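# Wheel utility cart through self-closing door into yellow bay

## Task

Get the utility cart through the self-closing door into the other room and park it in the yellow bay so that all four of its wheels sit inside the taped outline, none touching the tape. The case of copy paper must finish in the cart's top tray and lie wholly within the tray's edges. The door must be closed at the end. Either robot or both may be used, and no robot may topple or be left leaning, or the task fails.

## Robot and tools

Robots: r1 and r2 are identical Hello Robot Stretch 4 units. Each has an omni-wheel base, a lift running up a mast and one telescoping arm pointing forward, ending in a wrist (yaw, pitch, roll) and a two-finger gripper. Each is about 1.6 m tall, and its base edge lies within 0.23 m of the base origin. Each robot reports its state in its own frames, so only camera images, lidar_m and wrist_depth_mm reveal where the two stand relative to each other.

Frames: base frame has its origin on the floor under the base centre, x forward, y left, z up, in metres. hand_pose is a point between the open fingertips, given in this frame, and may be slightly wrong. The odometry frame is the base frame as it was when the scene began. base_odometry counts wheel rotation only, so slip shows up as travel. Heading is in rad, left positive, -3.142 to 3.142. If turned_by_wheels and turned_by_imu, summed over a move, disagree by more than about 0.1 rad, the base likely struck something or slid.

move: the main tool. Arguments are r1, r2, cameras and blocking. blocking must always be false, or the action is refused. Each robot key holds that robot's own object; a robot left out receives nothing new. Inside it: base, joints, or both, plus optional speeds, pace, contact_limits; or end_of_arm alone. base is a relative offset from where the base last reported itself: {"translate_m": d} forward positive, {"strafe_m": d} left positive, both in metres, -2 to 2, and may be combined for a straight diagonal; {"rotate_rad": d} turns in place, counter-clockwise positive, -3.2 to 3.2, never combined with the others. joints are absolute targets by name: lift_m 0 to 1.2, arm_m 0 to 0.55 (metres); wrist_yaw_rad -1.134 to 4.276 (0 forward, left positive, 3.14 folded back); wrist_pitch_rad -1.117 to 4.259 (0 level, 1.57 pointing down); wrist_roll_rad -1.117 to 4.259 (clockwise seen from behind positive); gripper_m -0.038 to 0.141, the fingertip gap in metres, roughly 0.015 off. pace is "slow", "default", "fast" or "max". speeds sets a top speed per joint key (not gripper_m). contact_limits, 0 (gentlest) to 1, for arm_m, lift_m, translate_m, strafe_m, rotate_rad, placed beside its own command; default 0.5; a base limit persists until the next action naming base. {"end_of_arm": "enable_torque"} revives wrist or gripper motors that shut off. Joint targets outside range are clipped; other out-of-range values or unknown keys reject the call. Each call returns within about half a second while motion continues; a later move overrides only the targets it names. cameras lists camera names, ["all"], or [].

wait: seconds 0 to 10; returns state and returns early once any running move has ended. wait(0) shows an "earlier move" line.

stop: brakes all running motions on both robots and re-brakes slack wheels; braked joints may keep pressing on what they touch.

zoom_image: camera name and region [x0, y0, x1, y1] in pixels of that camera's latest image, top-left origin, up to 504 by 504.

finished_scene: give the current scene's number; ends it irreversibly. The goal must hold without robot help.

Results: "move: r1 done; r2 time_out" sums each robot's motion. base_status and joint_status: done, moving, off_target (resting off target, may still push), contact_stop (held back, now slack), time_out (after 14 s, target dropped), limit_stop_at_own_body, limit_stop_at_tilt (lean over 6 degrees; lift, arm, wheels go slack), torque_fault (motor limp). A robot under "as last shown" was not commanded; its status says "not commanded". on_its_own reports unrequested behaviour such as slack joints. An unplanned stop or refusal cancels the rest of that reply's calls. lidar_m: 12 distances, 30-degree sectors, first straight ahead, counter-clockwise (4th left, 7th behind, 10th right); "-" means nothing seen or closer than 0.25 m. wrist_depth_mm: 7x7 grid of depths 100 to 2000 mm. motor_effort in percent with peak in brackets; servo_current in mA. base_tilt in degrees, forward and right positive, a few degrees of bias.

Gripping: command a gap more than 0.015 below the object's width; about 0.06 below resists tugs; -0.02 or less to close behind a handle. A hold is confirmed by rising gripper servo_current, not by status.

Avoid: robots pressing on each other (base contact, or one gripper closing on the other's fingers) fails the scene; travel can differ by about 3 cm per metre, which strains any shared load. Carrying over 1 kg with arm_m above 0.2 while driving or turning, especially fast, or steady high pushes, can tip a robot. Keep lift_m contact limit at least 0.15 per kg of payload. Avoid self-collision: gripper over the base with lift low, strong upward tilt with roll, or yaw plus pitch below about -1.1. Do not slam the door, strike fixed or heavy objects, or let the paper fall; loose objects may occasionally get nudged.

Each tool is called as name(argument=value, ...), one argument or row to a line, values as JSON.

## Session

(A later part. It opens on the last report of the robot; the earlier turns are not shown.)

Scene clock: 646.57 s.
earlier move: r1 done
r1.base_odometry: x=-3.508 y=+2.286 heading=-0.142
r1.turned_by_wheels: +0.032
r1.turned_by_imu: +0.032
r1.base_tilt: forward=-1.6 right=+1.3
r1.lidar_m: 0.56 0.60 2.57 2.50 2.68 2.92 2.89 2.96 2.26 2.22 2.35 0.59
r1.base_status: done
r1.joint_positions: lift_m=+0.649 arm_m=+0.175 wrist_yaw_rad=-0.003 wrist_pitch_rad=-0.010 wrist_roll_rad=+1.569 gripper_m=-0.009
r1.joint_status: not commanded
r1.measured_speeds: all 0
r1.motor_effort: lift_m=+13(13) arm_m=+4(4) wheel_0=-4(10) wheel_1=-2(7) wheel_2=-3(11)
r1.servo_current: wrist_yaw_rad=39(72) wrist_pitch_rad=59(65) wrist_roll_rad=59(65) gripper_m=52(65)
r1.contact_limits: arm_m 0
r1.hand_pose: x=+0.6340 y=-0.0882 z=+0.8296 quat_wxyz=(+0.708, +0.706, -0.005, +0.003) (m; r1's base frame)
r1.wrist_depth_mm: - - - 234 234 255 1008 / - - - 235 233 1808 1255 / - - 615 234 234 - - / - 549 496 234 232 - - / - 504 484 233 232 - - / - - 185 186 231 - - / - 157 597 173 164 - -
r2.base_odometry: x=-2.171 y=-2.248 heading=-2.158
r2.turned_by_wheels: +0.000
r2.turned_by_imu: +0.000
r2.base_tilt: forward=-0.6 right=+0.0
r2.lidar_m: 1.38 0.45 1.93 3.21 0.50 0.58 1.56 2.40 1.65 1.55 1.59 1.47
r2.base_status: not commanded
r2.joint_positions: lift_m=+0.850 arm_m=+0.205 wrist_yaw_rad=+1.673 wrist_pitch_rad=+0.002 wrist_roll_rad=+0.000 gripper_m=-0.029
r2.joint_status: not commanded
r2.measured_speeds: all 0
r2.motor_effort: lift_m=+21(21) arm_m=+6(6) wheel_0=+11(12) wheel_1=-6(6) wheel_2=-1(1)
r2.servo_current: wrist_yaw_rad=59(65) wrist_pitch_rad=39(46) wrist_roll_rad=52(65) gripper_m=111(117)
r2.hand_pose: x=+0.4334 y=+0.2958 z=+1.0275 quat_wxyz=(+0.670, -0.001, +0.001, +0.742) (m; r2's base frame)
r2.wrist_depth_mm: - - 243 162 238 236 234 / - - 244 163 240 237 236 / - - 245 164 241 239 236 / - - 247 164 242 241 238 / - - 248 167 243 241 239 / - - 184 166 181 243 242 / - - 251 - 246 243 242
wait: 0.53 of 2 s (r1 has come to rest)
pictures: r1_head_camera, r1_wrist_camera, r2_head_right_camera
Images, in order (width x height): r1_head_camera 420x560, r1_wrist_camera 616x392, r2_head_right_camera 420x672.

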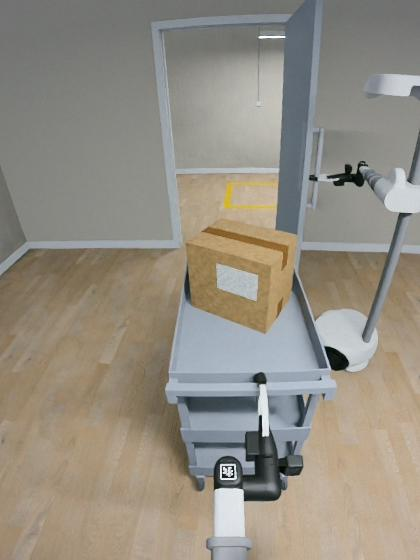

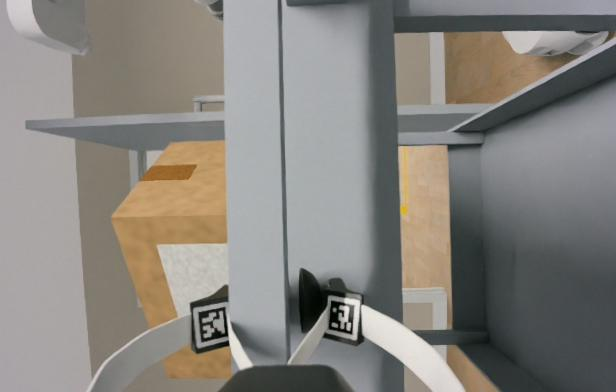

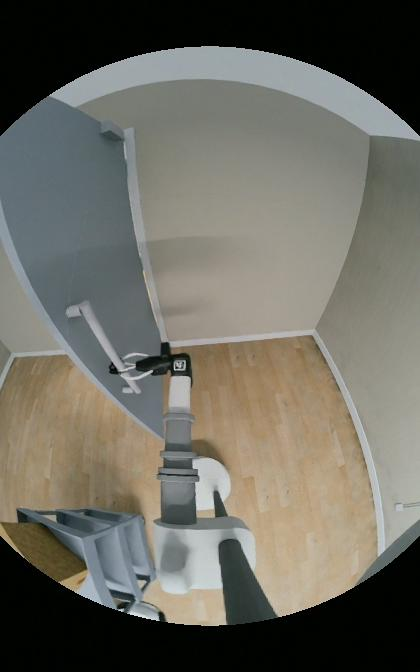

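move(
  blocking=false,
  r1={"base":{"translate_m":0.03,"strafe_m":-0.1},"pace":"slow"},
)

wait(
  seconds=4,
)

move(
  blocking=false,
  r1={"base":{"rotate_rad":0.13},"pace":"slow"},
)

wait(
  seconds=2,
  cameras=["r1_head_camera","r1_wrist_camera","r2_head_right_camera"],
)

Scene clock: 654.20 s.
move: r1 moving
r1.base_odometry: x=-3.506 y=+2.274 heading=-0.142
r1.turned_by_wheels: +0.000
r1.turned_by_imu: +0.000
r1.base_tilt: forward=-1.6 right=+1.2
r1.lidar_m: 0.56 0.59 2.59 2.53 2.68 2.93 2.86 2.93 2.26 2.20 2.32 0.59
r1.base_status: translate_m moving; strafe_m moving
r1.joint_positions: lift_m=+0.649 arm_m=+0.175 wrist_yaw_rad=-0.002 wrist_pitch_rad=-0.010 wrist_roll_rad=+1.569 gripper_m=-0.009
r1.joint_status: not commanded
r1.measured_speeds: translate_m=+0.016 strafe_m=-0.048 rotate_rad=+0.005 lift_m=+0.000 arm_m=+0.000 wrist_yaw_rad=+0.021 wrist_pitch_rad=+0.000 wrist_roll_rad=+0.000
r1.motor_effort: lift_m=+13(13) arm_m=+4(4) wheel_0=+10(10) wheel_1=-3(6) wheel_2=-5(6)
r1.servo_current: wrist_yaw_rad=39(59) wrist_pitch_rad=59(65) wrist_roll_rad=39(59) gripper_m=52(59)
r1.contact_limits: arm_m 0
r1.hand_pose: x=+0.6341 y=-0.0880 z=+0.8296 quat_wxyz=(+0.708, +0.706, -0.004, +0.003) (m; r1's base frame)
r1.wrist_depth_mm: - - - 230 230 1118 1008 / - - - 230 229 1921 1255 / - - 591 231 230 - - / - 504 462 232 230 - - / - 504 488 232 231 - - / - - 185 185 231 - - / - 157 597 172 164 - -
r2: as last shown
r2.lidar_m: 1.39 0.46 1.94 3.20 0.51 0.58 1.52 2.40 1.65 1.55 1.57 1.47
r2.motor_effort: lift_m=+21(21) arm_m=+6(6) wheel_0=+12(12) wheel_1=-6(6) wheel_2=-1(1)
r2.servo_current: wrist_yaw_rad=39(65) wrist_pitch_rad=33(46) wrist_roll_rad=33(52) gripper_m=111(117)
r2.wrist_depth_mm: - - 242 162 238 236 235 / - - 244 163 240 238 236 / - - 245 164 241 239 237 / - - 248 165 242 241 238 / - - 248 167 244 243 240 / - - 185 166 180 243 241 / - - 251 - 246 243 243
pictures: none

Scene clock: 656.00 s.
earlier move: r1 done
r1.base_odometry: x=-3.493 y=+2.183 heading=-0.141
r1.turned_by_wheels: +0.000
r1.turned_by_imu: +0.000
r1.base_tilt: forward=-1.6 right=+1.3
r1.lidar_m: 0.54 0.57 2.68 2.62 2.76 2.97 2.92 2.82 2.13 2.10 2.23 0.61
r1.base_status: done
r1.joint_positions: lift_m=+0.649 arm_m=+0.175 wrist_yaw_rad=+0.003 wrist_pitch_rad=-0.010 wrist_roll_rad=+1.569 gripper_m=-0.009
r1.joint_status: not commanded
r1.measured_speeds: all 0
r1.motor_effort: lift_m=+13(13) arm_m=+4(4) wheel_0=+5(14) wheel_1=-2(6) wheel_2=+3(6)
r1.servo_current: wrist_yaw_rad=46(72) wrist_pitch_rad=59(72) wrist_roll_rad=33(59) gripper_m=52(59)
r1.contact_limits: arm_m 0
r1.hand_pose: x=+0.6345 y=-0.0866 z=+0.8296 quat_wxyz=(+0.708, +0.706, -0.003, +0.005) (m; r1's base frame)
r1.wrist_depth_mm: - - - 251 256 256 256 / - - - 249 249 1921 1205 / - - - 245 244 1863 - / - - 549 241 240 - - / - 480 469 236 236 - - / - - 183 185 231 - - / - 163 539 173 163 - -
r2.base_odometry: x=-2.171 y=-2.248 heading=-2.158
r2.turned_by_wheels: +0.000
r2.turned_by_imu: +0.000
r2.base_tilt: forward=-0.7 right=+0.0
r2.lidar_m: 1.37 0.47 1.94 3.19 0.50 0.58 1.41 2.39 1.64 1.55 1.59 1.46
r2.base_status: not commanded
r2.joint_positions: lift_m=+0.850 arm_m=+0.205 wrist_yaw_rad=+1.673 wrist_pitch_rad=+0.002 wrist_roll_rad=+0.000 gripper_m=-0.029
r2.joint_status: not commanded
r2.measured_speeds: all 0
r2.motor_effort: lift_m=+21(21) arm_m=+6(6) wheel_0=+12(12) wheel_1=-6(6) wheel_2=-1(1)
r2.servo_current: wrist_yaw_rad=52(65) wrist_pitch_rad=39(46) wrist_roll_rad=52(65) gripper_m=111(117)
r2.hand_pose: x=+0.4334 y=+0.2958 z=+1.0275 quat_wxyz=(+0.670, -0.001, +0.001, +0.742) (m; r2's base frame)
r2.wrist_depth_mm: - - 242 162 239 237 235 / - - 245 163 240 237 236 / - - 246 165 241 239 238 / - - 246 164 242 239 238 / - - 248 167 244 242 240 / - - 185 167 181 243 242 / - - 251 - 247 244 242
wait: 1.80 of 4 s (r1 has come to rest)
pictures: none

Scene clock: 656.50 s.
move: r1 moving
r1.base_odometry: x=-3.493 y=+2.183 heading=-0.037
r1.turned_by_wheels: +0.104
r1.turned_by_imu: +0.104
r1.base_tilt: forward=-1.6 right=+1.3
r1.lidar_m: 0.56 3.18 2.63 2.61 2.89 2.92 2.89 2.61 2.12 2.11 2.34 0.61
r1.base_status: rotate_rad moving
r1.joint_positions: lift_m=+0.649 arm_m=+0.175 wrist_yaw_rad=-0.007 wrist_pitch_rad=-0.010 wrist_roll_rad=+1.569 gripper_m=-0.009
r1.joint_status: not commanded
r1.measured_speeds: translate_m=+0.000 strafe_m=+0.001 rotate_rad=+0.246 lift_m=+0.000 arm_m=+0.000 wrist_yaw_rad=+0.000 wrist_pitch_rad=+0.000 wrist_roll_rad=+0.000
r1.motor_effort: lift_m=+13(13) arm_m=+4(4) wheel_0=-10(13) wheel_1=-6(8) wheel_2=-10(10)
r1.servo_current: wrist_yaw_rad=52(72) wrist_pitch_rad=59(65) wrist_roll_rad=52(59) gripper_m=52(59)
r1.contact_limits: arm_m 0
r1.hand_pose: x=+0.6336 y=-0.0895 z=+0.8297 quat_wxyz=(+0.708, +0.706, -0.006, +0.001) (m; r1's base frame)
r1.wrist_depth_mm: - - - 237 244 1464 1008 / - - - 237 237 1756 1336 / - - 647 236 236 - - / - 574 504 234 233 - - / - 488 477 233 232 - - / - - 181 189 181 - - / - 157 574 172 165 - -
r2: as last shown
r2.lidar_m: 1.37 0.46 1.95 3.18 0.49 0.59 1.42 2.38 1.67 1.55 1.58 1.49
r2.servo_current: wrist_yaw_rad=65(72) wrist_pitch_rad=39(46) wrist_roll_rad=46(59) gripper_m=104(117)
r2.wrist_depth_mm: - - 242 162 238 236 236 / - - 244 163 238 238 236 / - - 246 164 242 238 237 / - - 248 164 242 240 238 / - - 250 167 244 241 241 / - - 185 166 181 243 241 / - - 251 - 247 244 242
pictures: none

Scene clock: 657.00 s.
earlier move: r1 done
r1.base_odometry: x=-3.493 y=+2.183 heading=-0.012
r1.turned_by_wheels: +0.025
r1.turned_by_imu: +0.025
r1.base_tilt: forward=-1.6 right=+1.3
r1.lidar_m: 0.58 0.58 2.63 2.60 2.94 2.90 2.91 2.53 2.12 2.10 2.36 0.57
r1.base_status: done
r1.joint_positions: lift_m=+0.649 arm_m=+0.175 wrist_yaw_rad=-0.003 wrist_pitch_rad=-0.010 wrist_roll_rad=+1.569 gripper_m=-0.009
r1.joint_status: not commanded
r1.measured_speeds: all 0
r1.motor_effort: lift_m=+13(13) arm_m=+4(4) wheel_0=-5(13) wheel_1=-2(8) wheel_2=-2(10)
r1.servo_current: wrist_yaw_rad=52(72) wrist_pitch_rad=52(65) wrist_roll_rad=59(65) gripper_m=46(59)
r1.contact_limits: arm_m 0
r1.hand_pose: x=+0.6340 y=-0.0882 z=+0.8297 quat_wxyz=(+0.708, +0.706, -0.005, +0.003) (m; r1's base frame)
r1.wrist_depth_mm: - - - 223 222 1708 1255 / - - - 225 224 1921 - / - - 574 228 228 - - / - 480 462 229 227 - - / - 525 504 230 229 - - / - - 185 185 231 - - / - 156 - 174 164 - -
r2.base_odometry: x=-2.171 y=-2.248 heading=-2.158
r2.turned_by_wheels: +0.000
r2.turned_by_imu: +0.000
r2.base_tilt: forward=-0.7 right=+0.0
r2.lidar_m: 1.38 0.46 1.94 3.19 0.51 0.59 1.41 2.40 1.63 1.53 1.57 1.47
r2.base_status: not commanded
r2.joint_positions: lift_m=+0.850 arm_m=+0.205 wrist_yaw_rad=+1.673 wrist_pitch_rad=+0.002 wrist_roll_rad=+0.000 gripper_m=-0.029
r2.joint_status: not commanded
r2.measured_speeds: all 0
r2.motor_effort: lift_m=+21(21) arm_m=+6(6) wheel_0=+11(12) wheel_1=-6(6) wheel_2=-1(1)
r2.servo_current: wrist_yaw_rad=59(72) wrist_pitch_rad=39(46) wrist_roll_rad=52(65) gripper_m=111(117)
r2.hand_pose: x=+0.4334 y=+0.2958 z=+1.0275 quat_wxyz=(+0.670, -0.001, +0.001, +0.742) (m; r2's base frame)
r2.wrist_depth_mm: - - 243 162 238 237 235 / - - 246 163 240 237 236 / - - 246 164 241 239 237 / - - 247 164 242 241 238 / - - 248 167 243 242 240 / - - 185 166 181 244 241 / - - 251 - 245 244 243
wait: 0.50 of 2 s (r1 has come to rest)
pictures: r1_head_camera, r1_wrist_camera, r2_head_right_camera
Images, in order (width x height): r1_head_camera 420x560, r1_wrist_camera 616x392, r2_head_right_camera 420x672.

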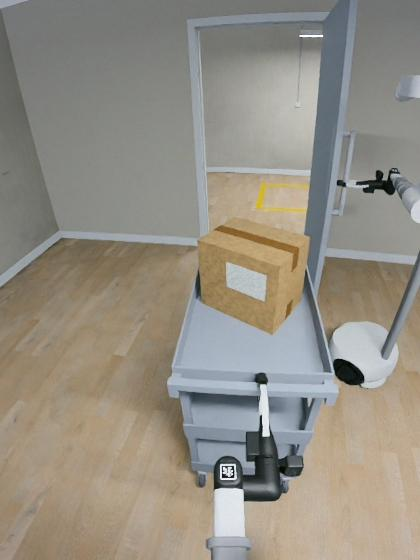

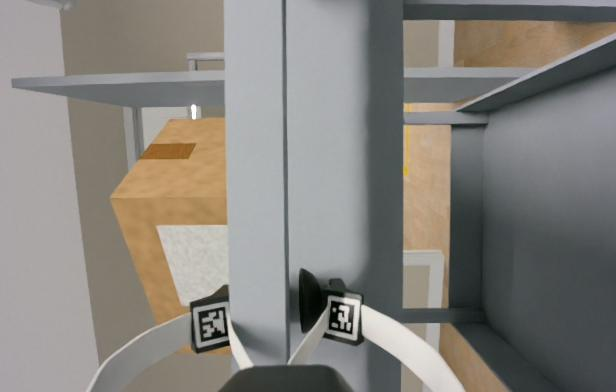

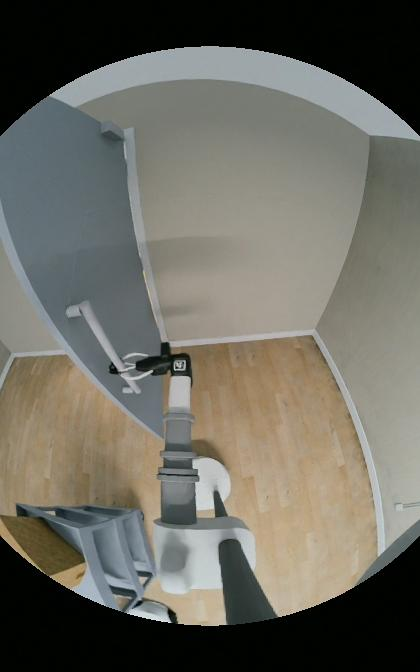

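move(
  blocking=false,
  r1={"base":{"translate_m":0.3},"pace":"slow"},
)

wait(
  seconds=6,
  cameras=["r1_head_camera","r1_wrist_camera","r2_head_right_camera"],
)

Scene clock: 664.60 s.
move: r1 moving
r1.base_odometry: x=-3.480 y=+2.183 heading=-0.012
r1.turned_by_wheels: +0.000
r1.turned_by_imu: +0.000
r1.base_tilt: forward=-1.6 right=+1.3
r1.lidar_m: 0.57 0.62 2.63 2.60 2.93 2.92 2.91 2.56 2.13 2.11 2.38 0.58
r1.base_status: translate_m moving
r1.joint_positions: lift_m=+0.649 arm_m=+0.175 wrist_yaw_rad=-0.003 wrist_pitch_rad=-0.010 wrist_roll_rad=+1.569 gripper_m=-0.009
r1.joint_status: not commanded
r1.measured_speeds: translate_m=+0.048 strafe_m=+0.000 rotate_rad=-0.003 lift_m=+0.000 arm_m=+0.000 wrist_yaw_rad=+0.000 wrist_pitch_rad=+0.000 wrist_roll_rad=+0.000
r1.motor_effort: lift_m=+13(13) arm_m=+4(4) wheel_0=+5(7) wheel_1=+4(6) wheel_2=-8(9)
r1.servo_current: wrist_yaw_rad=33(72) wrist_pitch_rad=59(65) wrist_roll_rad=46(59) gripper_m=52(59)
r1.contact_limits: arm_m 0
r1.hand_pose: x=+0.6340 y=-0.0882 z=+0.8297 quat_wxyz=(+0.708, +0.706, -0.005, +0.003) (m; r1's base frame)
r1.wrist_depth_mm: - - - 224 224 1708 1255 / - - 1430 226 224 1863 - / - - 580 227 227 - - / - 480 455 229 228 - - / - 525 500 230 229 - - / - - 185 185 231 - - / - 158 615 174 164 - -
r2: as last shown
r2.base_tilt: forward=-0.6 right=+0.1
r2.lidar_m: 1.39 0.46 1.93 3.20 0.50 0.57 1.38 2.39 1.66 1.54 1.58 1.49
r2.motor_effort: lift_m=+21(21) arm_m=+5(6) wheel_0=+11(12) wheel_1=-6(6) wheel_2=-1(1)
r2.servo_current: wrist_yaw_rad=59(59) wrist_pitch_rad=39(46) wrist_roll_rad=33(52) gripper_m=104(117)
r2.wrist_depth_mm: - - 243 163 239 237 235 / - - 244 163 240 237 236 / - - 244 164 242 239 237 / - - 247 164 242 240 239 / - - 248 167 244 241 240 / - - 185 166 181 243 241 / - - 250 - 245 245 243
pictures: none

Scene clock: 668.40 s.
earlier move: r1 done
r1.base_odometry: x=-3.193 y=+2.179 heading=-0.012
r1.turned_by_wheels: +0.000
r1.turned_by_imu: -0.001
r1.base_tilt: forward=-1.6 right=+1.3
r1.lidar_m: 0.58 2.93 2.59 2.57 2.86 3.21 3.20 2.63 2.18 2.17 1.20 0.59
r1.base_status: done
r1.joint_positions: lift_m=+0.649 arm_m=+0.175 wrist_yaw_rad=-0.003 wrist_pitch_rad=-0.010 wrist_roll_rad=+1.569 gripper_m=-0.009
r1.joint_status: not commanded
r1.measured_speeds: all 0
r1.motor_effort: lift_m=+12(13) arm_m=+4(4) wheel_0=+3(8) wheel_1=+2(8) wheel_2=-3(10)
r1.servo_current: wrist_yaw_rad=52(72) wrist_pitch_rad=65(72) wrist_roll_rad=59(72) gripper_m=52(59)
r1.contact_limits: arm_m 0
r1.hand_pose: x=+0.6340 y=-0.0882 z=+0.8297 quat_wxyz=(+0.708, +0.706, -0.005, +0.003) (m; r1's base frame)
r1.wrist_depth_mm: - - - 223 223 247 1138 / - - - 224 224 1756 - / - - 580 227 227 - - / - 477 455 229 229 - - / - 530 496 230 230 - - / - - 185 185 229 - - / - 157 621 173 164 - -
r2.base_odometry: x=-2.171 y=-2.248 heading=-2.158
r2.turned_by_wheels: +0.000
r2.turned_by_imu: +0.001
r2.base_tilt: forward=-0.7 right=+0.0
r2.lidar_m: 1.39 0.46 1.92 0.49 0.50 0.63 - 2.39 1.66 1.54 1.56 1.47
r2.base_status: not commanded
r2.joint_positions: lift_m=+0.850 arm_m=+0.205 wrist_yaw_rad=+1.673 wrist_pitch_rad=+0.002 wrist_roll_rad=+0.000 gripper_m=-0.029
r2.joint_status: not commanded
r2.measured_speeds: all 0
r2.motor_effort: lift_m=+21(21) arm_m=+6(6) wheel_0=+12(12) wheel_1=-6(6) wheel_2=-1(1)
r2.servo_current: wrist_yaw_rad=46(72) wrist_pitch_rad=46(46) wrist_roll_rad=46(59) gripper_m=111(117)
r2.hand_pose: x=+0.4334 y=+0.2958 z=+1.0275 quat_wxyz=(+0.670, -0.001, +0.001, +0.742) (m; r2's base frame)
r2.wrist_depth_mm: - - 243 162 238 236 235 / - - 244 163 239 238 236 / - - 245 165 241 238 237 / 723 - 247 165 243 240 238 / 676 - 248 167 243 241 240 / 661 831 185 166 181 244 241 / 504 699 250 - 247 243 243
wait: 3.80 of 6 s (r1 has come to rest)
pictures: r1_head_camera, r1_wrist_camera, r2_head_right_camera
Images, in order (width x height): r1_head_camera 420x560, r1_wrist_camera 616x392, r2_head_right_camera 420x672.

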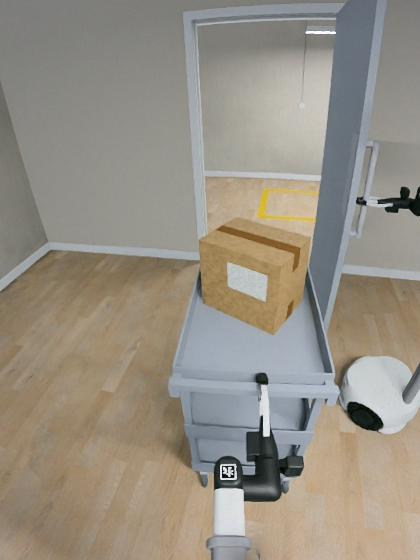

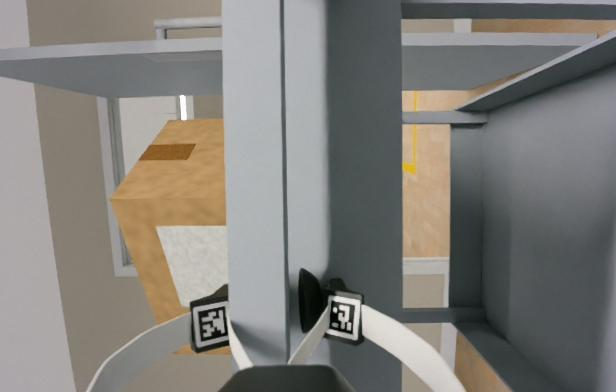

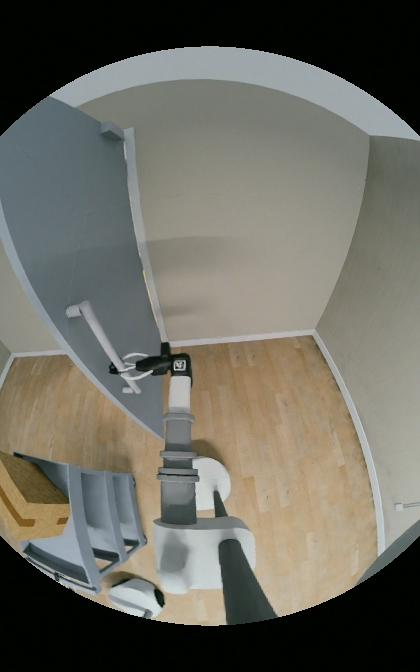

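move(
  blocking=false,
  r1={"base":{"translate_m":0.25},"pace":"slow"},
)

wait(
  seconds=6,
)

move(
  blocking=false,
  r1={"base":{"translate_m":0.03,"strafe_m":0.1},"pace":"slow"},
)

wait(
  seconds=4,
)

move(
  blocking=false,
  r1={"base":{"rotate_rad":-0.12},"pace":"slow"},
)

wait(
  seconds=2,
  cameras=["r1_head_camera","r1_wrist_camera","r2_head_right_camera"],
)

Scene clock: 677.33 s.
move: r1 moving
r1.base_odometry: x=-3.180 y=+2.179 heading=-0.012
r1.turned_by_wheels: +0.000
r1.turned_by_imu: +0.000
r1.base_tilt: forward=-1.6 right=+1.3
r1.lidar_m: 0.56 2.92 2.59 2.53 2.85 3.21 3.19 2.62 2.19 2.15 1.15 0.58
r1.base_status: translate_m moving
r1.joint_positions: lift_m=+0.649 arm_m=+0.175 wrist_yaw_rad=-0.003 wrist_pitch_rad=-0.010 wrist_roll_rad=+1.569 gripper_m=-0.009
r1.joint_status: not commanded
r1.measured_speeds: translate_m=+0.048 strafe_m=+0.000 rotate_rad=+0.000 lift_m=+0.000 arm_m=+0.000 wrist_yaw_rad=+0.000 wrist_pitch_rad=+0.000 wrist_roll_rad=+0.000
r1.motor_effort: lift_m=+13(13) arm_m=+4(4) wheel_0=+4(8) wheel_1=+4(4) wheel_2=-8(10)
r1.servo_current: wrist_yaw_rad=72(72) wrist_pitch_rad=65(65) wrist_roll_rad=59(59) gripper_m=52(59)
r1.contact_limits: arm_m 0
r1.hand_pose: x=+0.6340 y=-0.0882 z=+0.8297 quat_wxyz=(+0.708, +0.706, -0.005, +0.003) (m; r1's base frame)
r1.wrist_depth_mm: - - - 224 223 1537 - / - - - 226 225 1756 - / - - 580 227 227 - - / - 477 462 229 229 - - / - 521 504 230 230 - - / - - 185 185 231 - - / - 157 621 173 164 - -
r2: as last shown
r2.turned_by_imu: +0.000
r2.lidar_m: 1.38 0.47 1.94 0.47 0.47 0.60 - 2.40 1.65 1.53 1.59 1.49
r2.motor_effort: lift_m=+21(21) arm_m=+5(6) wheel_0=+12(12) wheel_1=-6(6) wheel_2=-1(1)
r2.servo_current: wrist_yaw_rad=59(65) wrist_pitch_rad=33(46) wrist_roll_rad=39(52) gripper_m=111(117)
r2.wrist_depth_mm: - - 243 163 238 236 236 / - - 245 163 241 237 236 / - - 246 165 241 238 237 / 723 - 246 165 242 241 238 / 668 778 248 167 244 241 240 / 661 759 184 166 181 241 242 / 508 142 251 - 247 243 243
pictures: none

Scene clock: 680.60 s.
earlier move: r1 done
r1.base_odometry: x=-2.943 y=+2.176 heading=-0.012
r1.turned_by_wheels: +0.000
r1.turned_by_imu: +0.000
r1.base_tilt: forward=-1.6 right=+1.3
r1.lidar_m: 0.58 2.63 2.51 2.52 2.81 3.45 3.43 2.67 2.23 2.22 0.94 0.58
r1.base_status: done
r1.joint_positions: lift_m=+0.649 arm_m=+0.175 wrist_yaw_rad=-0.003 wrist_pitch_rad=-0.010 wrist_roll_rad=+1.569 gripper_m=-0.009
r1.joint_status: not commanded
r1.measured_speeds: all 0
r1.motor_effort: lift_m=+13(13) arm_m=+4(4) wheel_0=+2(8) wheel_1=+2(7) wheel_2=-4(10)
r1.servo_current: wrist_yaw_rad=59(78) wrist_pitch_rad=59(65) wrist_roll_rad=46(65) gripper_m=52(59)
r1.contact_limits: arm_m 0
r1.hand_pose: x=+0.6340 y=-0.0882 z=+0.8297 quat_wxyz=(+0.708, +0.706, -0.005, +0.003) (m; r1's base frame)
r1.wrist_depth_mm: - - - 223 222 - - / - - - 224 224 1708 - / 1863 - 539 225 225 - - / - 473 459 229 227 - - / - 521 504 230 229 - - / - - 185 184 230 - - / - 157 - 174 164 - -
r2.base_odometry: x=-2.171 y=-2.248 heading=-2.158
r2.turned_by_wheels: +0.000
r2.turned_by_imu: +0.000
r2.base_tilt: forward=-0.7 right=+0.0
r2.lidar_m: 1.38 0.47 0.59 0.50 0.51 0.81 - 2.37 1.66 1.55 1.61 1.48
r2.base_status: not commanded
r2.joint_positions: lift_m=+0.850 arm_m=+0.205 wrist_yaw_rad=+1.673 wrist_pitch_rad=+0.002 wrist_roll_rad=+0.000 gripper_m=-0.029
r2.joint_status: not commanded
r2.measured_speeds: all 0
r2.motor_effort: lift_m=+21(21) arm_m=+6(6) wheel_0=+12(12) wheel_1=-6(6) wheel_2=-1(1)
r2.servo_current: wrist_yaw_rad=52(65) wrist_pitch_rad=46(46) wrist_roll_rad=46(59) gripper_m=104(117)
r2.hand_pose: x=+0.4334 y=+0.2958 z=+1.0275 quat_wxyz=(+0.670, -0.001, +0.001, +0.742) (m; r2's base frame)
r2.wrist_depth_mm: - - 243 163 238 236 235 / - - 245 163 241 237 236 / - - 245 164 242 239 236 / - 647 247 164 242 240 238 / 634 603 248 167 244 241 241 / 640 597 185 166 181 243 241 / 525 525 251 - 245 243 243
wait: 3.27 of 6 s (r1 has come to rest)
pictures: none

Scene clock: 681.10 s.
move: r1 moving
r1.base_odometry: x=-2.939 y=+2.189 heading=-0.013
r1.turned_by_wheels: -0.001
r1.turned_by_imu: -0.001
r1.base_tilt: forward=-1.6 right=+1.3
r1.lidar_m: 0.57 2.63 2.49 2.50 2.78 3.45 3.44 2.69 2.25 2.23 0.96 0.58
r1.base_status: translate_m moving; strafe_m moving
r1.joint_positions: lift_m=+0.649 arm_m=+0.175 wrist_yaw_rad=-0.003 wrist_pitch_rad=-0.010 wrist_roll_rad=+1.569 gripper_m=-0.009
r1.joint_status: not commanded
r1.measured_speeds: translate_m=+0.014 strafe_m=+0.047 rotate_rad=+0.002 lift_m=+0.000 arm_m=+0.000 wrist_yaw_rad=-0.002 wrist_pitch_rad=+0.000 wrist_roll_rad=+0.000
r1.motor_effort: lift_m=+13(13) arm_m=+4(4) wheel_0=-9(10) wheel_1=+5(8) wheel_2=-8(8)
r1.servo_current: wrist_yaw_rad=39(59) wrist_pitch_rad=59(65) wrist_roll_rad=59(59) gripper_m=52(59)
r1.contact_limits: arm_m 0
r1.hand_pose: x=+0.6340 y=-0.0882 z=+0.8297 quat_wxyz=(+0.708, +0.706, -0.005, +0.003) (m; r1's base frame)
r1.wrist_depth_mm: - 931 - 222 222 - - / - - - 224 224 1708 - / 1921 - 554 227 225 - - / 1983 477 459 229 228 - - / - 525 504 230 230 - - / - - 183 185 231 - - / - 157 627 173 164 - -
r2: as last shown
r2.base_tilt: forward=-0.6 right=+0.0
r2.lidar_m: 1.37 0.46 0.56 0.50 0.51 0.79 - 2.36 1.66 1.55 1.58 1.48
r2.servo_current: wrist_yaw_rad=52(59) wrist_pitch_rad=33(46) wrist_roll_rad=46(59) gripper_m=111(117)
r2.wrist_depth_mm: - - 242 162 239 236 235 / - - 244 163 239 237 237 / - - 247 164 241 239 237 / - 640 246 165 243 239 239 / 647 603 248 167 244 242 239 / 647 603 185 167 181 244 241 / 525 525 251 - 246 243 243
pictures: none

Scene clock: 682.90 s.
earlier move: r1 done
r1.base_odometry: x=-2.912 y=+2.276 heading=-0.013
r1.turned_by_wheels: +0.000
r1.turned_by_imu: +0.000
r1.base_tilt: forward=-1.6 right=+1.3
r1.lidar_m: 0.58 2.62 2.41 2.40 2.67 3.46 3.44 2.79 2.33 2.33 0.99 0.57
r1.base_status: done
r1.joint_positions: lift_m=+0.649 arm_m=+0.175 wrist_yaw_rad=-0.003 wrist_pitch_rad=-0.010 wrist_roll_rad=+1.569 gripper_m=-0.009
r1.joint_status: not commanded
r1.measured_speeds: all 0
r1.motor_effort: lift_m=+13(13) arm_m=+2(4) wheel_0=-8(14) wheel_1=+0(8) wheel_2=-2(8)
r1.servo_current: wrist_yaw_rad=59(72) wrist_pitch_rad=52(72) wrist_roll_rad=39(65) gripper_m=52(59)
r1.contact_limits: arm_m 0
r1.hand_pose: x=+0.6340 y=-0.0883 z=+0.8297 quat_wxyz=(+0.708, +0.706, -0.005, +0.002) (m; r1's base frame)
r1.wrist_depth_mm: - - - 203 203 - - / 1921 - 559 208 210 - - / 1863 484 459 216 216 - - / 1983 488 473 223 222 - - / - - 549 228 228 - - / - - 181 186 232 - - / - 156 - 175 154 1661 -
r2.base_odometry: x=-2.171 y=-2.248 heading=-2.158
r2.turned_by_wheels: +0.000
r2.turned_by_imu: +0.000
r2.base_tilt: forward=-0.7 right=+0.0
r2.lidar_m: 1.36 0.47 0.59 0.56 0.60 0.99 - 2.37 1.65 1.54 1.58 1.47
r2.base_status: not commanded
r2.joint_positions: lift_m=+0.850 arm_m=+0.205 wrist_yaw_rad=+1.673 wrist_pitch_rad=+0.002 wrist_roll_rad=+0.000 gripper_m=-0.029
r2.joint_status: not commanded
r2.measured_speeds: all 0
r2.motor_effort: lift_m=+21(21) arm_m=+6(6) wheel_0=+11(12) wheel_1=-6(6) wheel_2=-1(1)
r2.servo_current: wrist_yaw_rad=52(65) wrist_pitch_rad=46(46) wrist_roll_rad=52(59) gripper_m=111(117)
r2.hand_pose: x=+0.4334 y=+0.2958 z=+1.0275 quat_wxyz=(+0.670, -0.001, +0.001, +0.742) (m; r2's base frame)
r2.wrist_depth_mm: - - 242 162 238 236 236 / - - 243 163 240 237 236 / - - 246 165 243 239 236 / - 661 248 165 243 240 239 / - 627 248 167 244 242 240 / 676 615 185 166 182 243 241 / 564 554 250 - 246 243 243
wait: 1.80 of 4 s (r1 has come to rest)
pictures: none

Scene clock: 683.40 s.
move: r1 moving
r1.base_odometry: x=-2.912 y=+2.276 heading=-0.113
r1.turned_by_wheels: -0.100
r1.turned_by_imu: -0.100
r1.base_tilt: forward=-1.6 right=+1.3
r1.lidar_m: 0.56 0.62 2.45 2.40 2.61 3.51 3.47 3.02 2.37 2.31 1.01 0.58
r1.base_status: rotate_rad moving
r1.joint_positions: lift_m=+0.649 arm_m=+0.175 wrist_yaw_rad=+0.006 wrist_pitch_rad=-0.010 wrist_roll_rad=+1.569 gripper_m=-0.009
r1.joint_status: not commanded
r1.measured_speeds: translate_m=+0.000 strafe_m=-0.003 rotate_rad=-0.225 lift_m=+0.000 arm_m=+0.000 wrist_yaw_rad=+0.000 wrist_pitch_rad=+0.000 wrist_roll_rad=+0.000
r1.motor_effort: lift_m=+13(13) arm_m=+4(4) wheel_0=+12(12) wheel_1=+6(8) wheel_2=+6(10)
r1.servo_current: wrist_yaw_rad=72(78) wrist_pitch_rad=65(72) wrist_roll_rad=46(59) gripper_m=52(59)
r1.contact_limits: arm_m 0
r1.hand_pose: x=+0.6347 y=-0.0857 z=+0.8297 quat_wxyz=(+0.708, +0.706, -0.002, +0.006) (m; r1's base frame)
r1.wrist_depth_mm: - - - 213 213 - - / - - - 217 216 778 - / 1921 - 530 221 220 - - / 1983 473 466 225 224 - - / - - 512 228 229 - - / - - 185 187 229 - - / - 157 - 173 164 - -
r2: as last shown
r2.base_tilt: forward=-0.6 right=+0.0
r2.lidar_m: 1.38 0.46 0.59 0.53 0.56 0.99 - 2.40 1.65 1.55 1.61 1.50
r2.motor_effort: lift_m=+21(21) arm_m=+5(6) wheel_0=+12(12) wheel_1=-6(6) wheel_2=-1(1)
r2.servo_current: wrist_yaw_rad=59(65) wrist_pitch_rad=39(46) wrist_roll_rad=46(52) gripper_m=111(117)
r2.wrist_depth_mm: - - 243 162 237 236 235 / - - 244 163 239 237 236 / - - 246 164 241 239 237 / - 647 247 165 242 241 239 / 715 615 248 167 245 242 240 / 647 603 185 166 181 243 240 / 554 549 251 - 245 243 244
pictures: none

Scene clock: 683.90 s.
earlier move: r1 done
r1.base_odometry: x=-2.912 y=+2.276 heading=-0.132
r1.turned_by_wheels: -0.019
r1.turned_by_imu: -0.019
r1.base_tilt: forward=-1.6 right=+1.3
r1.lidar_m: 0.56 0.61 2.47 2.41 2.60 3.52 3.45 3.07 2.37 2.32 1.00 0.61
r1.base_status: done
r1.joint_positions: lift_m=+0.649 arm_m=+0.175 wrist_yaw_rad=+0.003 wrist_pitch_rad=-0.010 wrist_roll_rad=+1.569 gripper_m=-0.009
r1.joint_status: not commanded
r1.measured_speeds: all 0
r1.motor_effort: lift_m=+13(13) arm_m=+4(4) wheel_0=+3(12) wheel_1=+3(8) wheel_2=+1(10)
r1.servo_current: wrist_yaw_rad=65(78) wrist_pitch_rad=52(72) wrist_roll_rad=46(65) gripper_m=52(59)
r1.contact_limits: arm_m 0
r1.hand_pose: x=+0.6345 y=-0.0866 z=+0.8297 quat_wxyz=(+0.708, +0.706, -0.003, +0.005) (m; r1's base frame)
r1.wrist_depth_mm: - 960 - 229 229 - - / - - - 229 229 - - / 1921 - 615 230 230 - - / 1983 504 462 232 229 - - / - 517 492 231 230 - - / - - 184 187 231 - - / - 157 597 173 163 - -
r2.base_odometry: x=-2.171 y=-2.248 heading=-2.158
r2.turned_by_wheels: +0.000
r2.turned_by_imu: +0.000
r2.base_tilt: forward=-0.6 right=+0.0
r2.lidar_m: 1.37 0.47 0.59 0.53 0.53 1.01 - 2.40 1.65 1.54 1.59 1.49
r2.base_status: not commanded
r2.joint_positions: lift_m=+0.850 arm_m=+0.205 wrist_yaw_rad=+1.673 wrist_pitch_rad=+0.002 wrist_roll_rad=+0.000 gripper_m=-0.029
r2.joint_status: not commanded
r2.measured_speeds: all 0
r2.motor_effort: lift_m=+21(21) arm_m=+5(6) wheel_0=+12(12) wheel_1=-6(6) wheel_2=-1(1)
r2.servo_current: wrist_yaw_rad=59(65) wrist_pitch_rad=46(46) wrist_roll_rad=46(52) gripper_m=111(117)
r2.hand_pose: x=+0.4334 y=+0.2958 z=+1.0275 quat_wxyz=(+0.670, -0.001, +0.001, +0.742) (m; r2's base frame)
r2.wrist_depth_mm: - - 243 162 238 236 235 / - - 244 163 239 237 236 / - - 245 164 242 239 237 / - 640 248 164 242 240 239 / 683 603 249 167 243 241 241 / 668 597 185 166 181 243 242 / 544 535 251 - 247 242 243
wait: 0.50 of 2 s (r1 has come to rest)
pictures: r1_head_camera, r1_wrist_camera, r2_head_right_camera
Images, in order (width x height): r1_head_camera 420x560, r1_wrist_camera 616x392, r2_head_right_camera 420x672.

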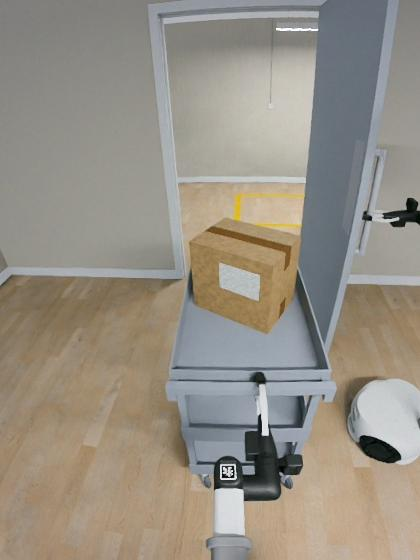

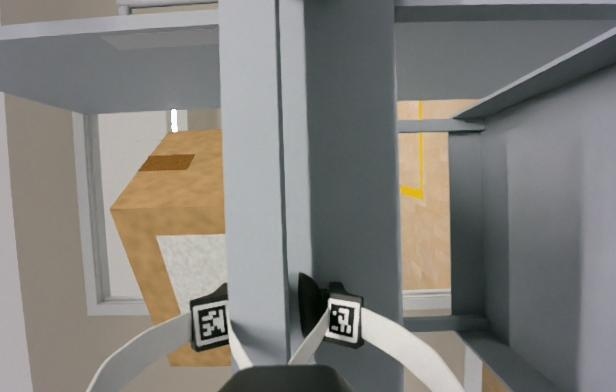

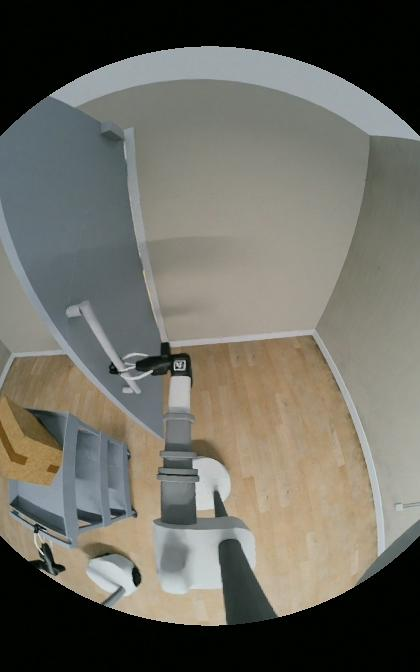

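move(
  blocking=false,
  r1={"base":{"translate_m":0.35},"pace":"slow"},
)

wait(
  seconds=6,
  cameras=["r1_head_camera","r2_head_right_camera","r1_head_right_camera"],
)

Scene clock: 689.27 s.
move: r1 moving
r1.base_odometry: x=-2.899 y=+2.274 heading=-0.132
r1.turned_by_wheels: +0.001
r1.turned_by_imu: +0.000
r1.base_tilt: forward=-1.6 right=+1.2
r1.lidar_m: 0.56 0.61 2.45 2.40 2.58 3.52 3.49 3.07 2.38 2.33 1.02 0.57
r1.base_status: translate_m moving
r1.joint_positions: lift_m=+0.649 arm_m=+0.175 wrist_yaw_rad=+0.003 wrist_pitch_rad=-0.010 wrist_roll_rad=+1.569 gripper_m=-0.009
r1.joint_status: not commanded
r1.measured_speeds: translate_m=+0.048 strafe_m=-0.001 rotate_rad=-0.002 lift_m=+0.000 arm_m=+0.000 wrist_yaw_rad=+0.000 wrist_pitch_rad=+0.000 wrist_roll_rad=+0.000
r1.motor_effort: lift_m=+13(13) arm_m=+4(4) wheel_0=+9(9) wheel_1=+3(7) wheel_2=-6(8)
r1.servo_current: wrist_yaw_rad=52(52) wrist_pitch_rad=59(65) wrist_roll_rad=39(52) gripper_m=52(52)
r1.contact_limits: arm_m 0
r1.hand_pose: x=+0.6345 y=-0.0866 z=+0.8297 quat_wxyz=(+0.708, +0.706, -0.003, +0.005) (m; r1's base frame)
r1.wrist_depth_mm: - - 904 229 227 - - / - - - 229 227 - - / 1983 - 609 229 229 - - / 1921 496 462 231 229 - - / 1983 508 488 231 230 - - / - - 185 187 229 - - / - 158 609 173 164 - -
r2: as last shown
r2.base_tilt: forward=-0.7 right=+0.1
r2.lidar_m: 1.37 0.47 0.58 0.51 0.55 1.01 - 2.36 1.64 1.54 1.60 1.47
r2.motor_effort: lift_m=+21(21) arm_m=+6(6) wheel_0=+12(12) wheel_1=-6(6) wheel_2=-1(1)
r2.servo_current: wrist_yaw_rad=52(65) wrist_pitch_rad=46(46) wrist_roll_rad=39(59) gripper_m=111(117)
r2.wrist_depth_mm: - - 243 162 238 237 236 / - - 244 163 239 237 236 / - - 246 165 242 238 237 / - 634 248 164 242 240 239 / 699 621 248 167 244 242 240 / 647 603 185 166 181 243 240 / 539 544 251 - 247 244 243
pictures: none

Scene clock: 693.53 s.
earlier move: r1 done
r1.base_odometry: x=-2.565 y=+2.230 heading=-0.131
r1.turned_by_wheels: +0.000
r1.turned_by_imu: +0.002
r1.base_tilt: forward=-1.6 right=+1.3
r1.lidar_m: 0.55 0.57 2.43 2.37 2.55 3.76 3.84 3.12 2.41 2.36 0.78 0.60
r1.base_status: done
r1.joint_positions: lift_m=+0.649 arm_m=+0.175 wrist_yaw_rad=+0.003 wrist_pitch_rad=-0.010 wrist_roll_rad=+1.569 gripper_m=-0.009
r1.joint_status: not commanded
r1.measured_speeds: all 0
r1.motor_effort: lift_m=+13(13) arm_m=+4(4) wheel_0=+7(11) wheel_1=+3(8) wheel_2=+1(8)
r1.servo_current: wrist_yaw_rad=65(65) wrist_pitch_rad=59(72) wrist_roll_rad=46(72) gripper_m=59(65)
r1.contact_limits: arm_m 0
r1.hand_pose: x=+0.6345 y=-0.0866 z=+0.8297 quat_wxyz=(+0.708, +0.706, -0.003, +0.005) (m; r1's base frame)
r1.wrist_depth_mm: - - - 238 236 242 1138 / - - - 236 236 1808 1281 / 1537 - - 235 235 - - / 1661 - 508 234 234 - - / 1661 496 480 233 233 - - / 1618 539 185 187 231 - - / - 140 179 172 164 - -
r2.base_odometry: x=-2.171 y=-2.248 heading=-2.158
r2.turned_by_wheels: +0.000
r2.turned_by_imu: +0.001
r2.base_tilt: forward=-0.7 right=+0.1
r2.lidar_m: 1.37 0.48 0.64 0.53 0.70 0.82 - 2.37 1.64 1.54 1.60 1.49
r2.base_status: not commanded
r2.joint_positions: lift_m=+0.850 arm_m=+0.205 wrist_yaw_rad=+1.673 wrist_pitch_rad=+0.002 wrist_roll_rad=+0.000 gripper_m=-0.029
r2.joint_status: not commanded
r2.measured_speeds: all 0
r2.motor_effort: lift_m=+21(21) arm_m=+5(6) wheel_0=+11(12) wheel_1=-6(6) wheel_2=-1(1)
r2.servo_current: wrist_yaw_rad=52(72) wrist_pitch_rad=39(46) wrist_roll_rad=46(59) gripper_m=117(117)
r2.hand_pose: x=+0.4334 y=+0.2958 z=+1.0275 quat_wxyz=(+0.670, -0.001, +0.001, +0.742) (m; r2's base frame)
r2.wrist_depth_mm: - - 243 163 239 237 235 / - - 244 163 239 237 236 / - - 246 164 242 238 237 / - - 247 165 242 240 238 / - - 249 167 244 241 240 / 750 741 183 166 181 244 241 / - 569 250 - 246 243 243
wait: 4.27 of 6 s (r1 has come to rest)
pictures: r1_head_camera, r1_head_right_camera, r2_head_right_camera
Images, in order (width x height): r1_head_camera 420x560, r1_head_right_camera 420x672, r2_head_right_camera 420x672.

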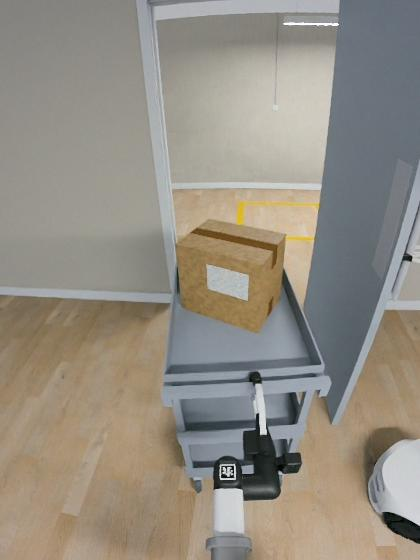

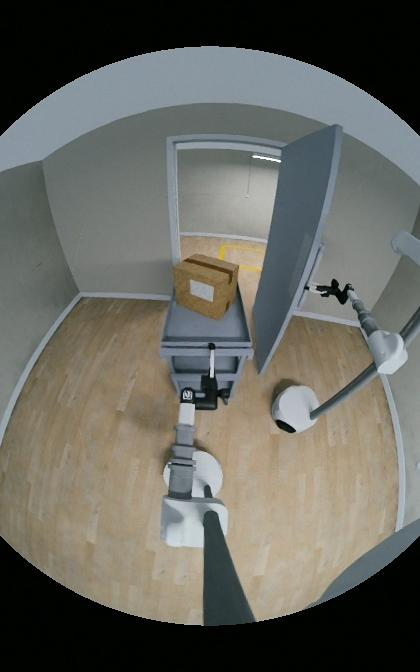

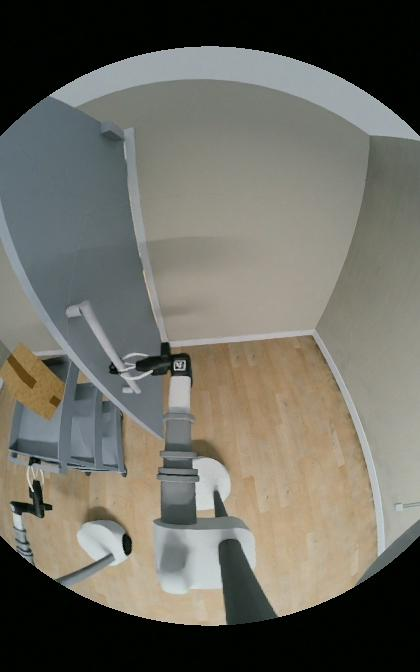

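move(
  blocking=false,
  r1={"base":{"translate_m":0.05,"strafe_m":0.09},"pace":"slow"},
)

wait(
  seconds=4,
)

move(
  blocking=false,
  r1={"base":{"rotate_rad":-0.12},"pace":"slow"},
)

wait(
  seconds=2,
  cameras=["r1_head_camera","r2_head_right_camera","r1_head_right_camera"],
)

Scene clock: 704.23 s.
move: r1 moving
r1.base_odometry: x=-2.557 y=+2.240 heading=-0.132
r1.turned_by_wheels: +0.000
r1.turned_by_imu: -0.001
r1.base_tilt: forward=-1.6 right=+1.3
r1.lidar_m: 0.57 0.61 2.41 2.36 2.54 3.75 3.86 3.12 2.41 2.37 0.79 0.59
r1.base_status: translate_m moving; strafe_m moving
r1.joint_positions: lift_m=+0.649 arm_m=+0.175 wrist_yaw_rad=+0.003 wrist_pitch_rad=-0.010 wrist_roll_rad=+1.569 gripper_m=-0.009
r1.joint_status: not commanded
r1.measured_speeds: translate_m=+0.024 strafe_m=+0.043 rotate_rad=-0.003 lift_m=+0.000 arm_m=+0.000 wrist_yaw_rad=+0.000 wrist_pitch_rad=+0.000 wrist_roll_rad=+0.000
r1.motor_effort: lift_m=+13(13) arm_m=+4(4) wheel_0=-4(6) wheel_1=+6(8) wheel_2=-5(5)
r1.servo_current: wrist_yaw_rad=46(78) wrist_pitch_rad=65(65) wrist_roll_rad=52(59) gripper_m=52(59)
r1.contact_limits: arm_m 0
r1.hand_pose: x=+0.6345 y=-0.0866 z=+0.8297 quat_wxyz=(+0.708, +0.706, -0.003, +0.005) (m; r1's base frame)
r1.wrist_depth_mm: - - - 240 241 245 1138 / - - - 239 237 1863 1255 / 1618 - - 237 236 - - / 1618 - 517 236 236 - - / 1618 488 477 234 233 - - / 1661 530 185 187 230 - - / - 141 569 172 164 - -
r2: as last shown
r2.turned_by_imu: +0.000
r2.base_tilt: forward=-0.6 right=+0.1
r2.lidar_m: 1.37 0.46 0.62 0.56 0.70 0.83 - 2.41 1.65 1.54 1.59 1.46
r2.motor_effort: lift_m=+21(21) arm_m=+5(6) wheel_0=+12(12) wheel_1=-6(6) wheel_2=-1(1)
r2.servo_current: wrist_yaw_rad=59(59) wrist_pitch_rad=46(46) wrist_roll_rad=33(52) gripper_m=104(117)
r2.wrist_depth_mm: - - 243 162 239 236 235 / - - 244 163 240 238 236 / - - 246 164 240 239 237 / - - 247 164 242 240 239 / - - 248 167 245 242 240 / 768 741 183 166 182 245 241 / - 574 251 - 246 244 243
pictures: none

Scene clock: 706.03 s.
earlier move: r1 done
r1.base_odometry: x=-2.503 y=+2.313 heading=-0.132
r1.turned_by_wheels: +0.000
r1.turned_by_imu: -0.001
r1.base_tilt: forward=-1.6 right=+1.3
r1.lidar_m: 0.57 2.08 2.32 2.28 2.44 3.59 3.88 3.24 2.50 2.46 0.81 0.60
r1.base_status: done
r1.joint_positions: lift_m=+0.649 arm_m=+0.175 wrist_yaw_rad=-0.003 wrist_pitch_rad=-0.010 wrist_roll_rad=+1.569 gripper_m=-0.009
r1.joint_status: not commanded
r1.measured_speeds: all 0
r1.motor_effort: lift_m=+13(13) arm_m=+4(4) wheel_0=-7(12) wheel_1=+0(8) wheel_2=-3(9)
r1.servo_current: wrist_yaw_rad=52(78) wrist_pitch_rad=52(72) wrist_roll_rad=52(59) gripper_m=46(59)
r1.contact_limits: arm_m 0
r1.hand_pose: x=+0.6340 y=-0.0883 z=+0.8297 quat_wxyz=(+0.708, +0.706, -0.005, +0.003) (m; r1's base frame)
r1.wrist_depth_mm: - - - 233 232 - 1118 / - - - 233 231 1863 - / - - 627 232 232 - - / 1618 512 480 233 232 - - / 1537 500 488 232 231 - - / 1576 - 183 185 181 - - / - 139 178 173 163 - -
r2.base_odometry: x=-2.171 y=-2.248 heading=-2.158
r2.turned_by_wheels: +0.000
r2.turned_by_imu: +0.000
r2.base_tilt: forward=-0.7 right=+0.1
r2.lidar_m: 1.39 0.46 0.67 0.63 0.78 0.94 - 2.38 1.66 1.53 1.59 1.49
r2.base_status: not commanded
r2.joint_positions: lift_m=+0.850 arm_m=+0.205 wrist_yaw_rad=+1.673 wrist_pitch_rad=+0.002 wrist_roll_rad=+0.000 gripper_m=-0.029
r2.joint_status: not commanded
r2.measured_speeds: all 0
r2.motor_effort: lift_m=+21(21) arm_m=+5(6) wheel_0=+12(12) wheel_1=-6(6) wheel_2=-1(1)
r2.servo_current: wrist_yaw_rad=39(72) wrist_pitch_rad=39(46) wrist_roll_rad=59(59) gripper_m=111(117)
r2.hand_pose: x=+0.4334 y=+0.2958 z=+1.0275 quat_wxyz=(+0.670, -0.001, +0.001, +0.742) (m; r2's base frame)
r2.wrist_depth_mm: - - 242 162 237 236 236 / - - 244 163 239 239 236 / - - 246 165 241 239 236 / - - 246 165 242 240 238 / - - 249 167 245 242 240 / - 676 184 166 181 243 241 / - - 250 - 246 244 243
wait: 1.80 of 4 s (r1 has come to rest)
pictures: none

Scene clock: 706.53 s.
move: r1 moving
r1.base_odometry: x=-2.503 y=+2.313 heading=-0.232
r1.turned_by_wheels: -0.100
r1.turned_by_imu: -0.100
r1.base_tilt: forward=-1.6 right=+1.3
r1.lidar_m: 0.56 0.58 2.38 2.28 2.35 3.21 3.97 3.54 2.57 2.45 0.83 0.58
r1.base_status: rotate_rad moving
r1.joint_positions: lift_m=+0.649 arm_m=+0.175 wrist_yaw_rad=+0.007 wrist_pitch_rad=-0.010 wrist_roll_rad=+1.569 gripper_m=-0.009
r1.joint_status: not commanded
r1.measured_speeds: translate_m=+0.000 strafe_m=-0.003 rotate_rad=-0.221 lift_m=+0.000 arm_m=+0.000 wrist_yaw_rad=+0.000 wrist_pitch_rad=+0.000 wrist_roll_rad=+0.000
r1.motor_effort: lift_m=+13(13) arm_m=+4(4) wheel_0=+12(15) wheel_1=+6(8) wheel_2=+8(10)
r1.servo_current: wrist_yaw_rad=46(59) wrist_pitch_rad=52(65) wrist_roll_rad=46(59) gripper_m=52(59)
r1.contact_limits: arm_m 0
r1.hand_pose: x=+0.6348 y=-0.0854 z=+0.8297 quat_wxyz=(+0.708, +0.706, -0.001, +0.006) (m; r1's base frame)
r1.wrist_depth_mm: - - - 244 246 248 247 / 1576 - - 243 242 1863 1205 / 1661 - - 238 238 - - / 1576 - 508 236 237 - - / 1537 480 469 233 236 - - / 1618 - 185 186 231 - - / - 149 559 173 162 - -
r2: as last shown
r2.base_tilt: forward=-0.6 right=+0.0
r2.lidar_m: 1.38 0.47 0.66 0.61 0.76 0.94 - 2.40 1.63 1.55 1.57 1.48
r2.motor_effort: lift_m=+21(21) arm_m=+6(6) wheel_0=+12(12) wheel_1=-6(6) wheel_2=-1(1)
r2.servo_current: wrist_yaw_rad=52(72) wrist_pitch_rad=39(46) wrist_roll_rad=52(52) gripper_m=111(117)
r2.wrist_depth_mm: - - 243 162 239 237 236 / - - 245 163 239 237 236 / - - 246 164 241 239 237 / - - 247 165 242 241 239 / - - 249 167 243 242 240 / 820 699 183 166 182 242 242 / - 615 250 - 245 243 243
pictures: none

Scene clock: 707.03 s.
earlier move: r1 done
r1.base_odometry: x=-2.503 y=+2.313 heading=-0.252
r1.turned_by_wheels: -0.019
r1.turned_by_imu: -0.020
r1.base_tilt: forward=-1.6 right=+1.3
r1.lidar_m: 0.54 0.56 2.41 2.28 2.37 3.17 3.90 3.63 2.58 2.45 0.82 0.61
r1.base_status: done
r1.joint_positions: lift_m=+0.649 arm_m=+0.175 wrist_yaw_rad=+0.003 wrist_pitch_rad=-0.010 wrist_roll_rad=+1.569 gripper_m=-0.009
r1.joint_status: not commanded
r1.measured_speeds: all 0
r1.motor_effort: lift_m=+13(13) arm_m=+4(4) wheel_0=+3(15) wheel_1=+3(8) wheel_2=+2(10)
r1.servo_current: wrist_yaw_rad=52(72) wrist_pitch_rad=52(65) wrist_roll_rad=59(65) gripper_m=52(59)
r1.contact_limits: arm_m 0
r1.hand_pose: x=+0.6345 y=-0.0866 z=+0.8297 quat_wxyz=(+0.708, +0.706, -0.003, +0.005) (m; r1's base frame)
r1.wrist_depth_mm: - - - 259 263 264 264 / - - - 256 255 - 1138 / 1576 - - 248 249 - - / 1576 - 627 242 240 - - / 1618 484 473 236 236 - - / 1576 500 185 185 230 - - / 1576 149 525 171 155 - -
r2.base_odometry: x=-2.171 y=-2.248 heading=-2.158
r2.turned_by_wheels: +0.000
r2.turned_by_imu: +0.000
r2.base_tilt: forward=-0.7 right=+0.0
r2.lidar_m: 1.39 0.47 0.64 0.55 0.74 0.95 - 2.35 1.66 1.53 1.60 1.47
r2.base_status: not commanded
r2.joint_positions: lift_m=+0.850 arm_m=+0.205 wrist_yaw_rad=+1.673 wrist_pitch_rad=+0.002 wrist_roll_rad=+0.000 gripper_m=-0.029
r2.joint_status: not commanded
r2.measured_speeds: all 0
r2.motor_effort: lift_m=+21(21) arm_m=+5(6) wheel_0=+11(12) wheel_1=-6(6) wheel_2=-1(1)
r2.servo_current: wrist_yaw_rad=59(72) wrist_pitch_rad=46(46) wrist_roll_rad=39(52) gripper_m=111(117)
r2.hand_pose: x=+0.4334 y=+0.2958 z=+1.0275 quat_wxyz=(+0.670, -0.001, +0.001, +0.742) (m; r2's base frame)
r2.wrist_depth_mm: - - 242 162 238 236 235 / - - 244 163 239 238 236 / - - 245 164 241 239 237 / - - 247 164 242 240 238 / - - 247 167 244 242 241 / 842 723 183 166 181 242 241 / - 585 250 - 246 243 243
wait: 0.50 of 2 s (r1 has come to rest)
pictures: r1_head_camera, r1_head_right_camera, r2_head_right_camera
Images, in order (width x height): r1_head_camera 420x560, r1_head_right_camera 420x672, r2_head_right_camera 420x672.

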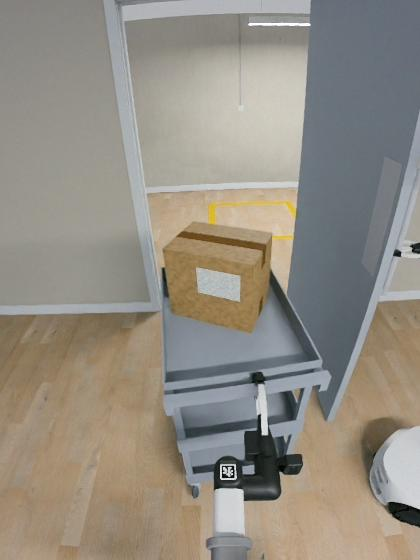

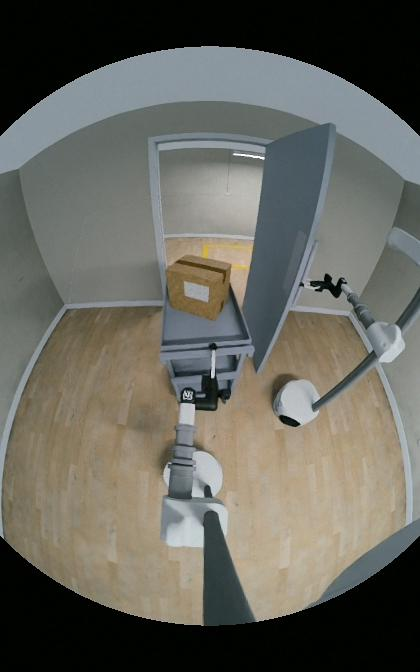

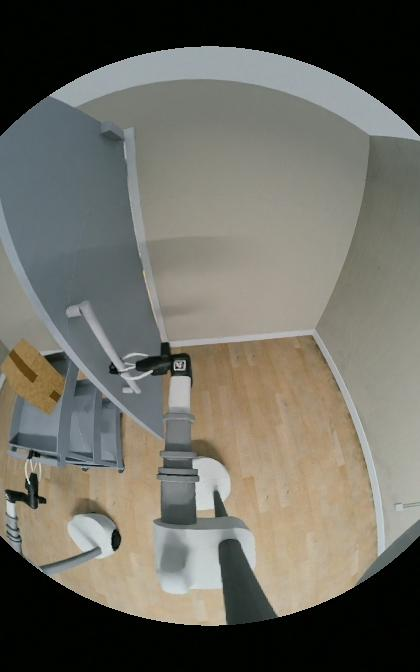

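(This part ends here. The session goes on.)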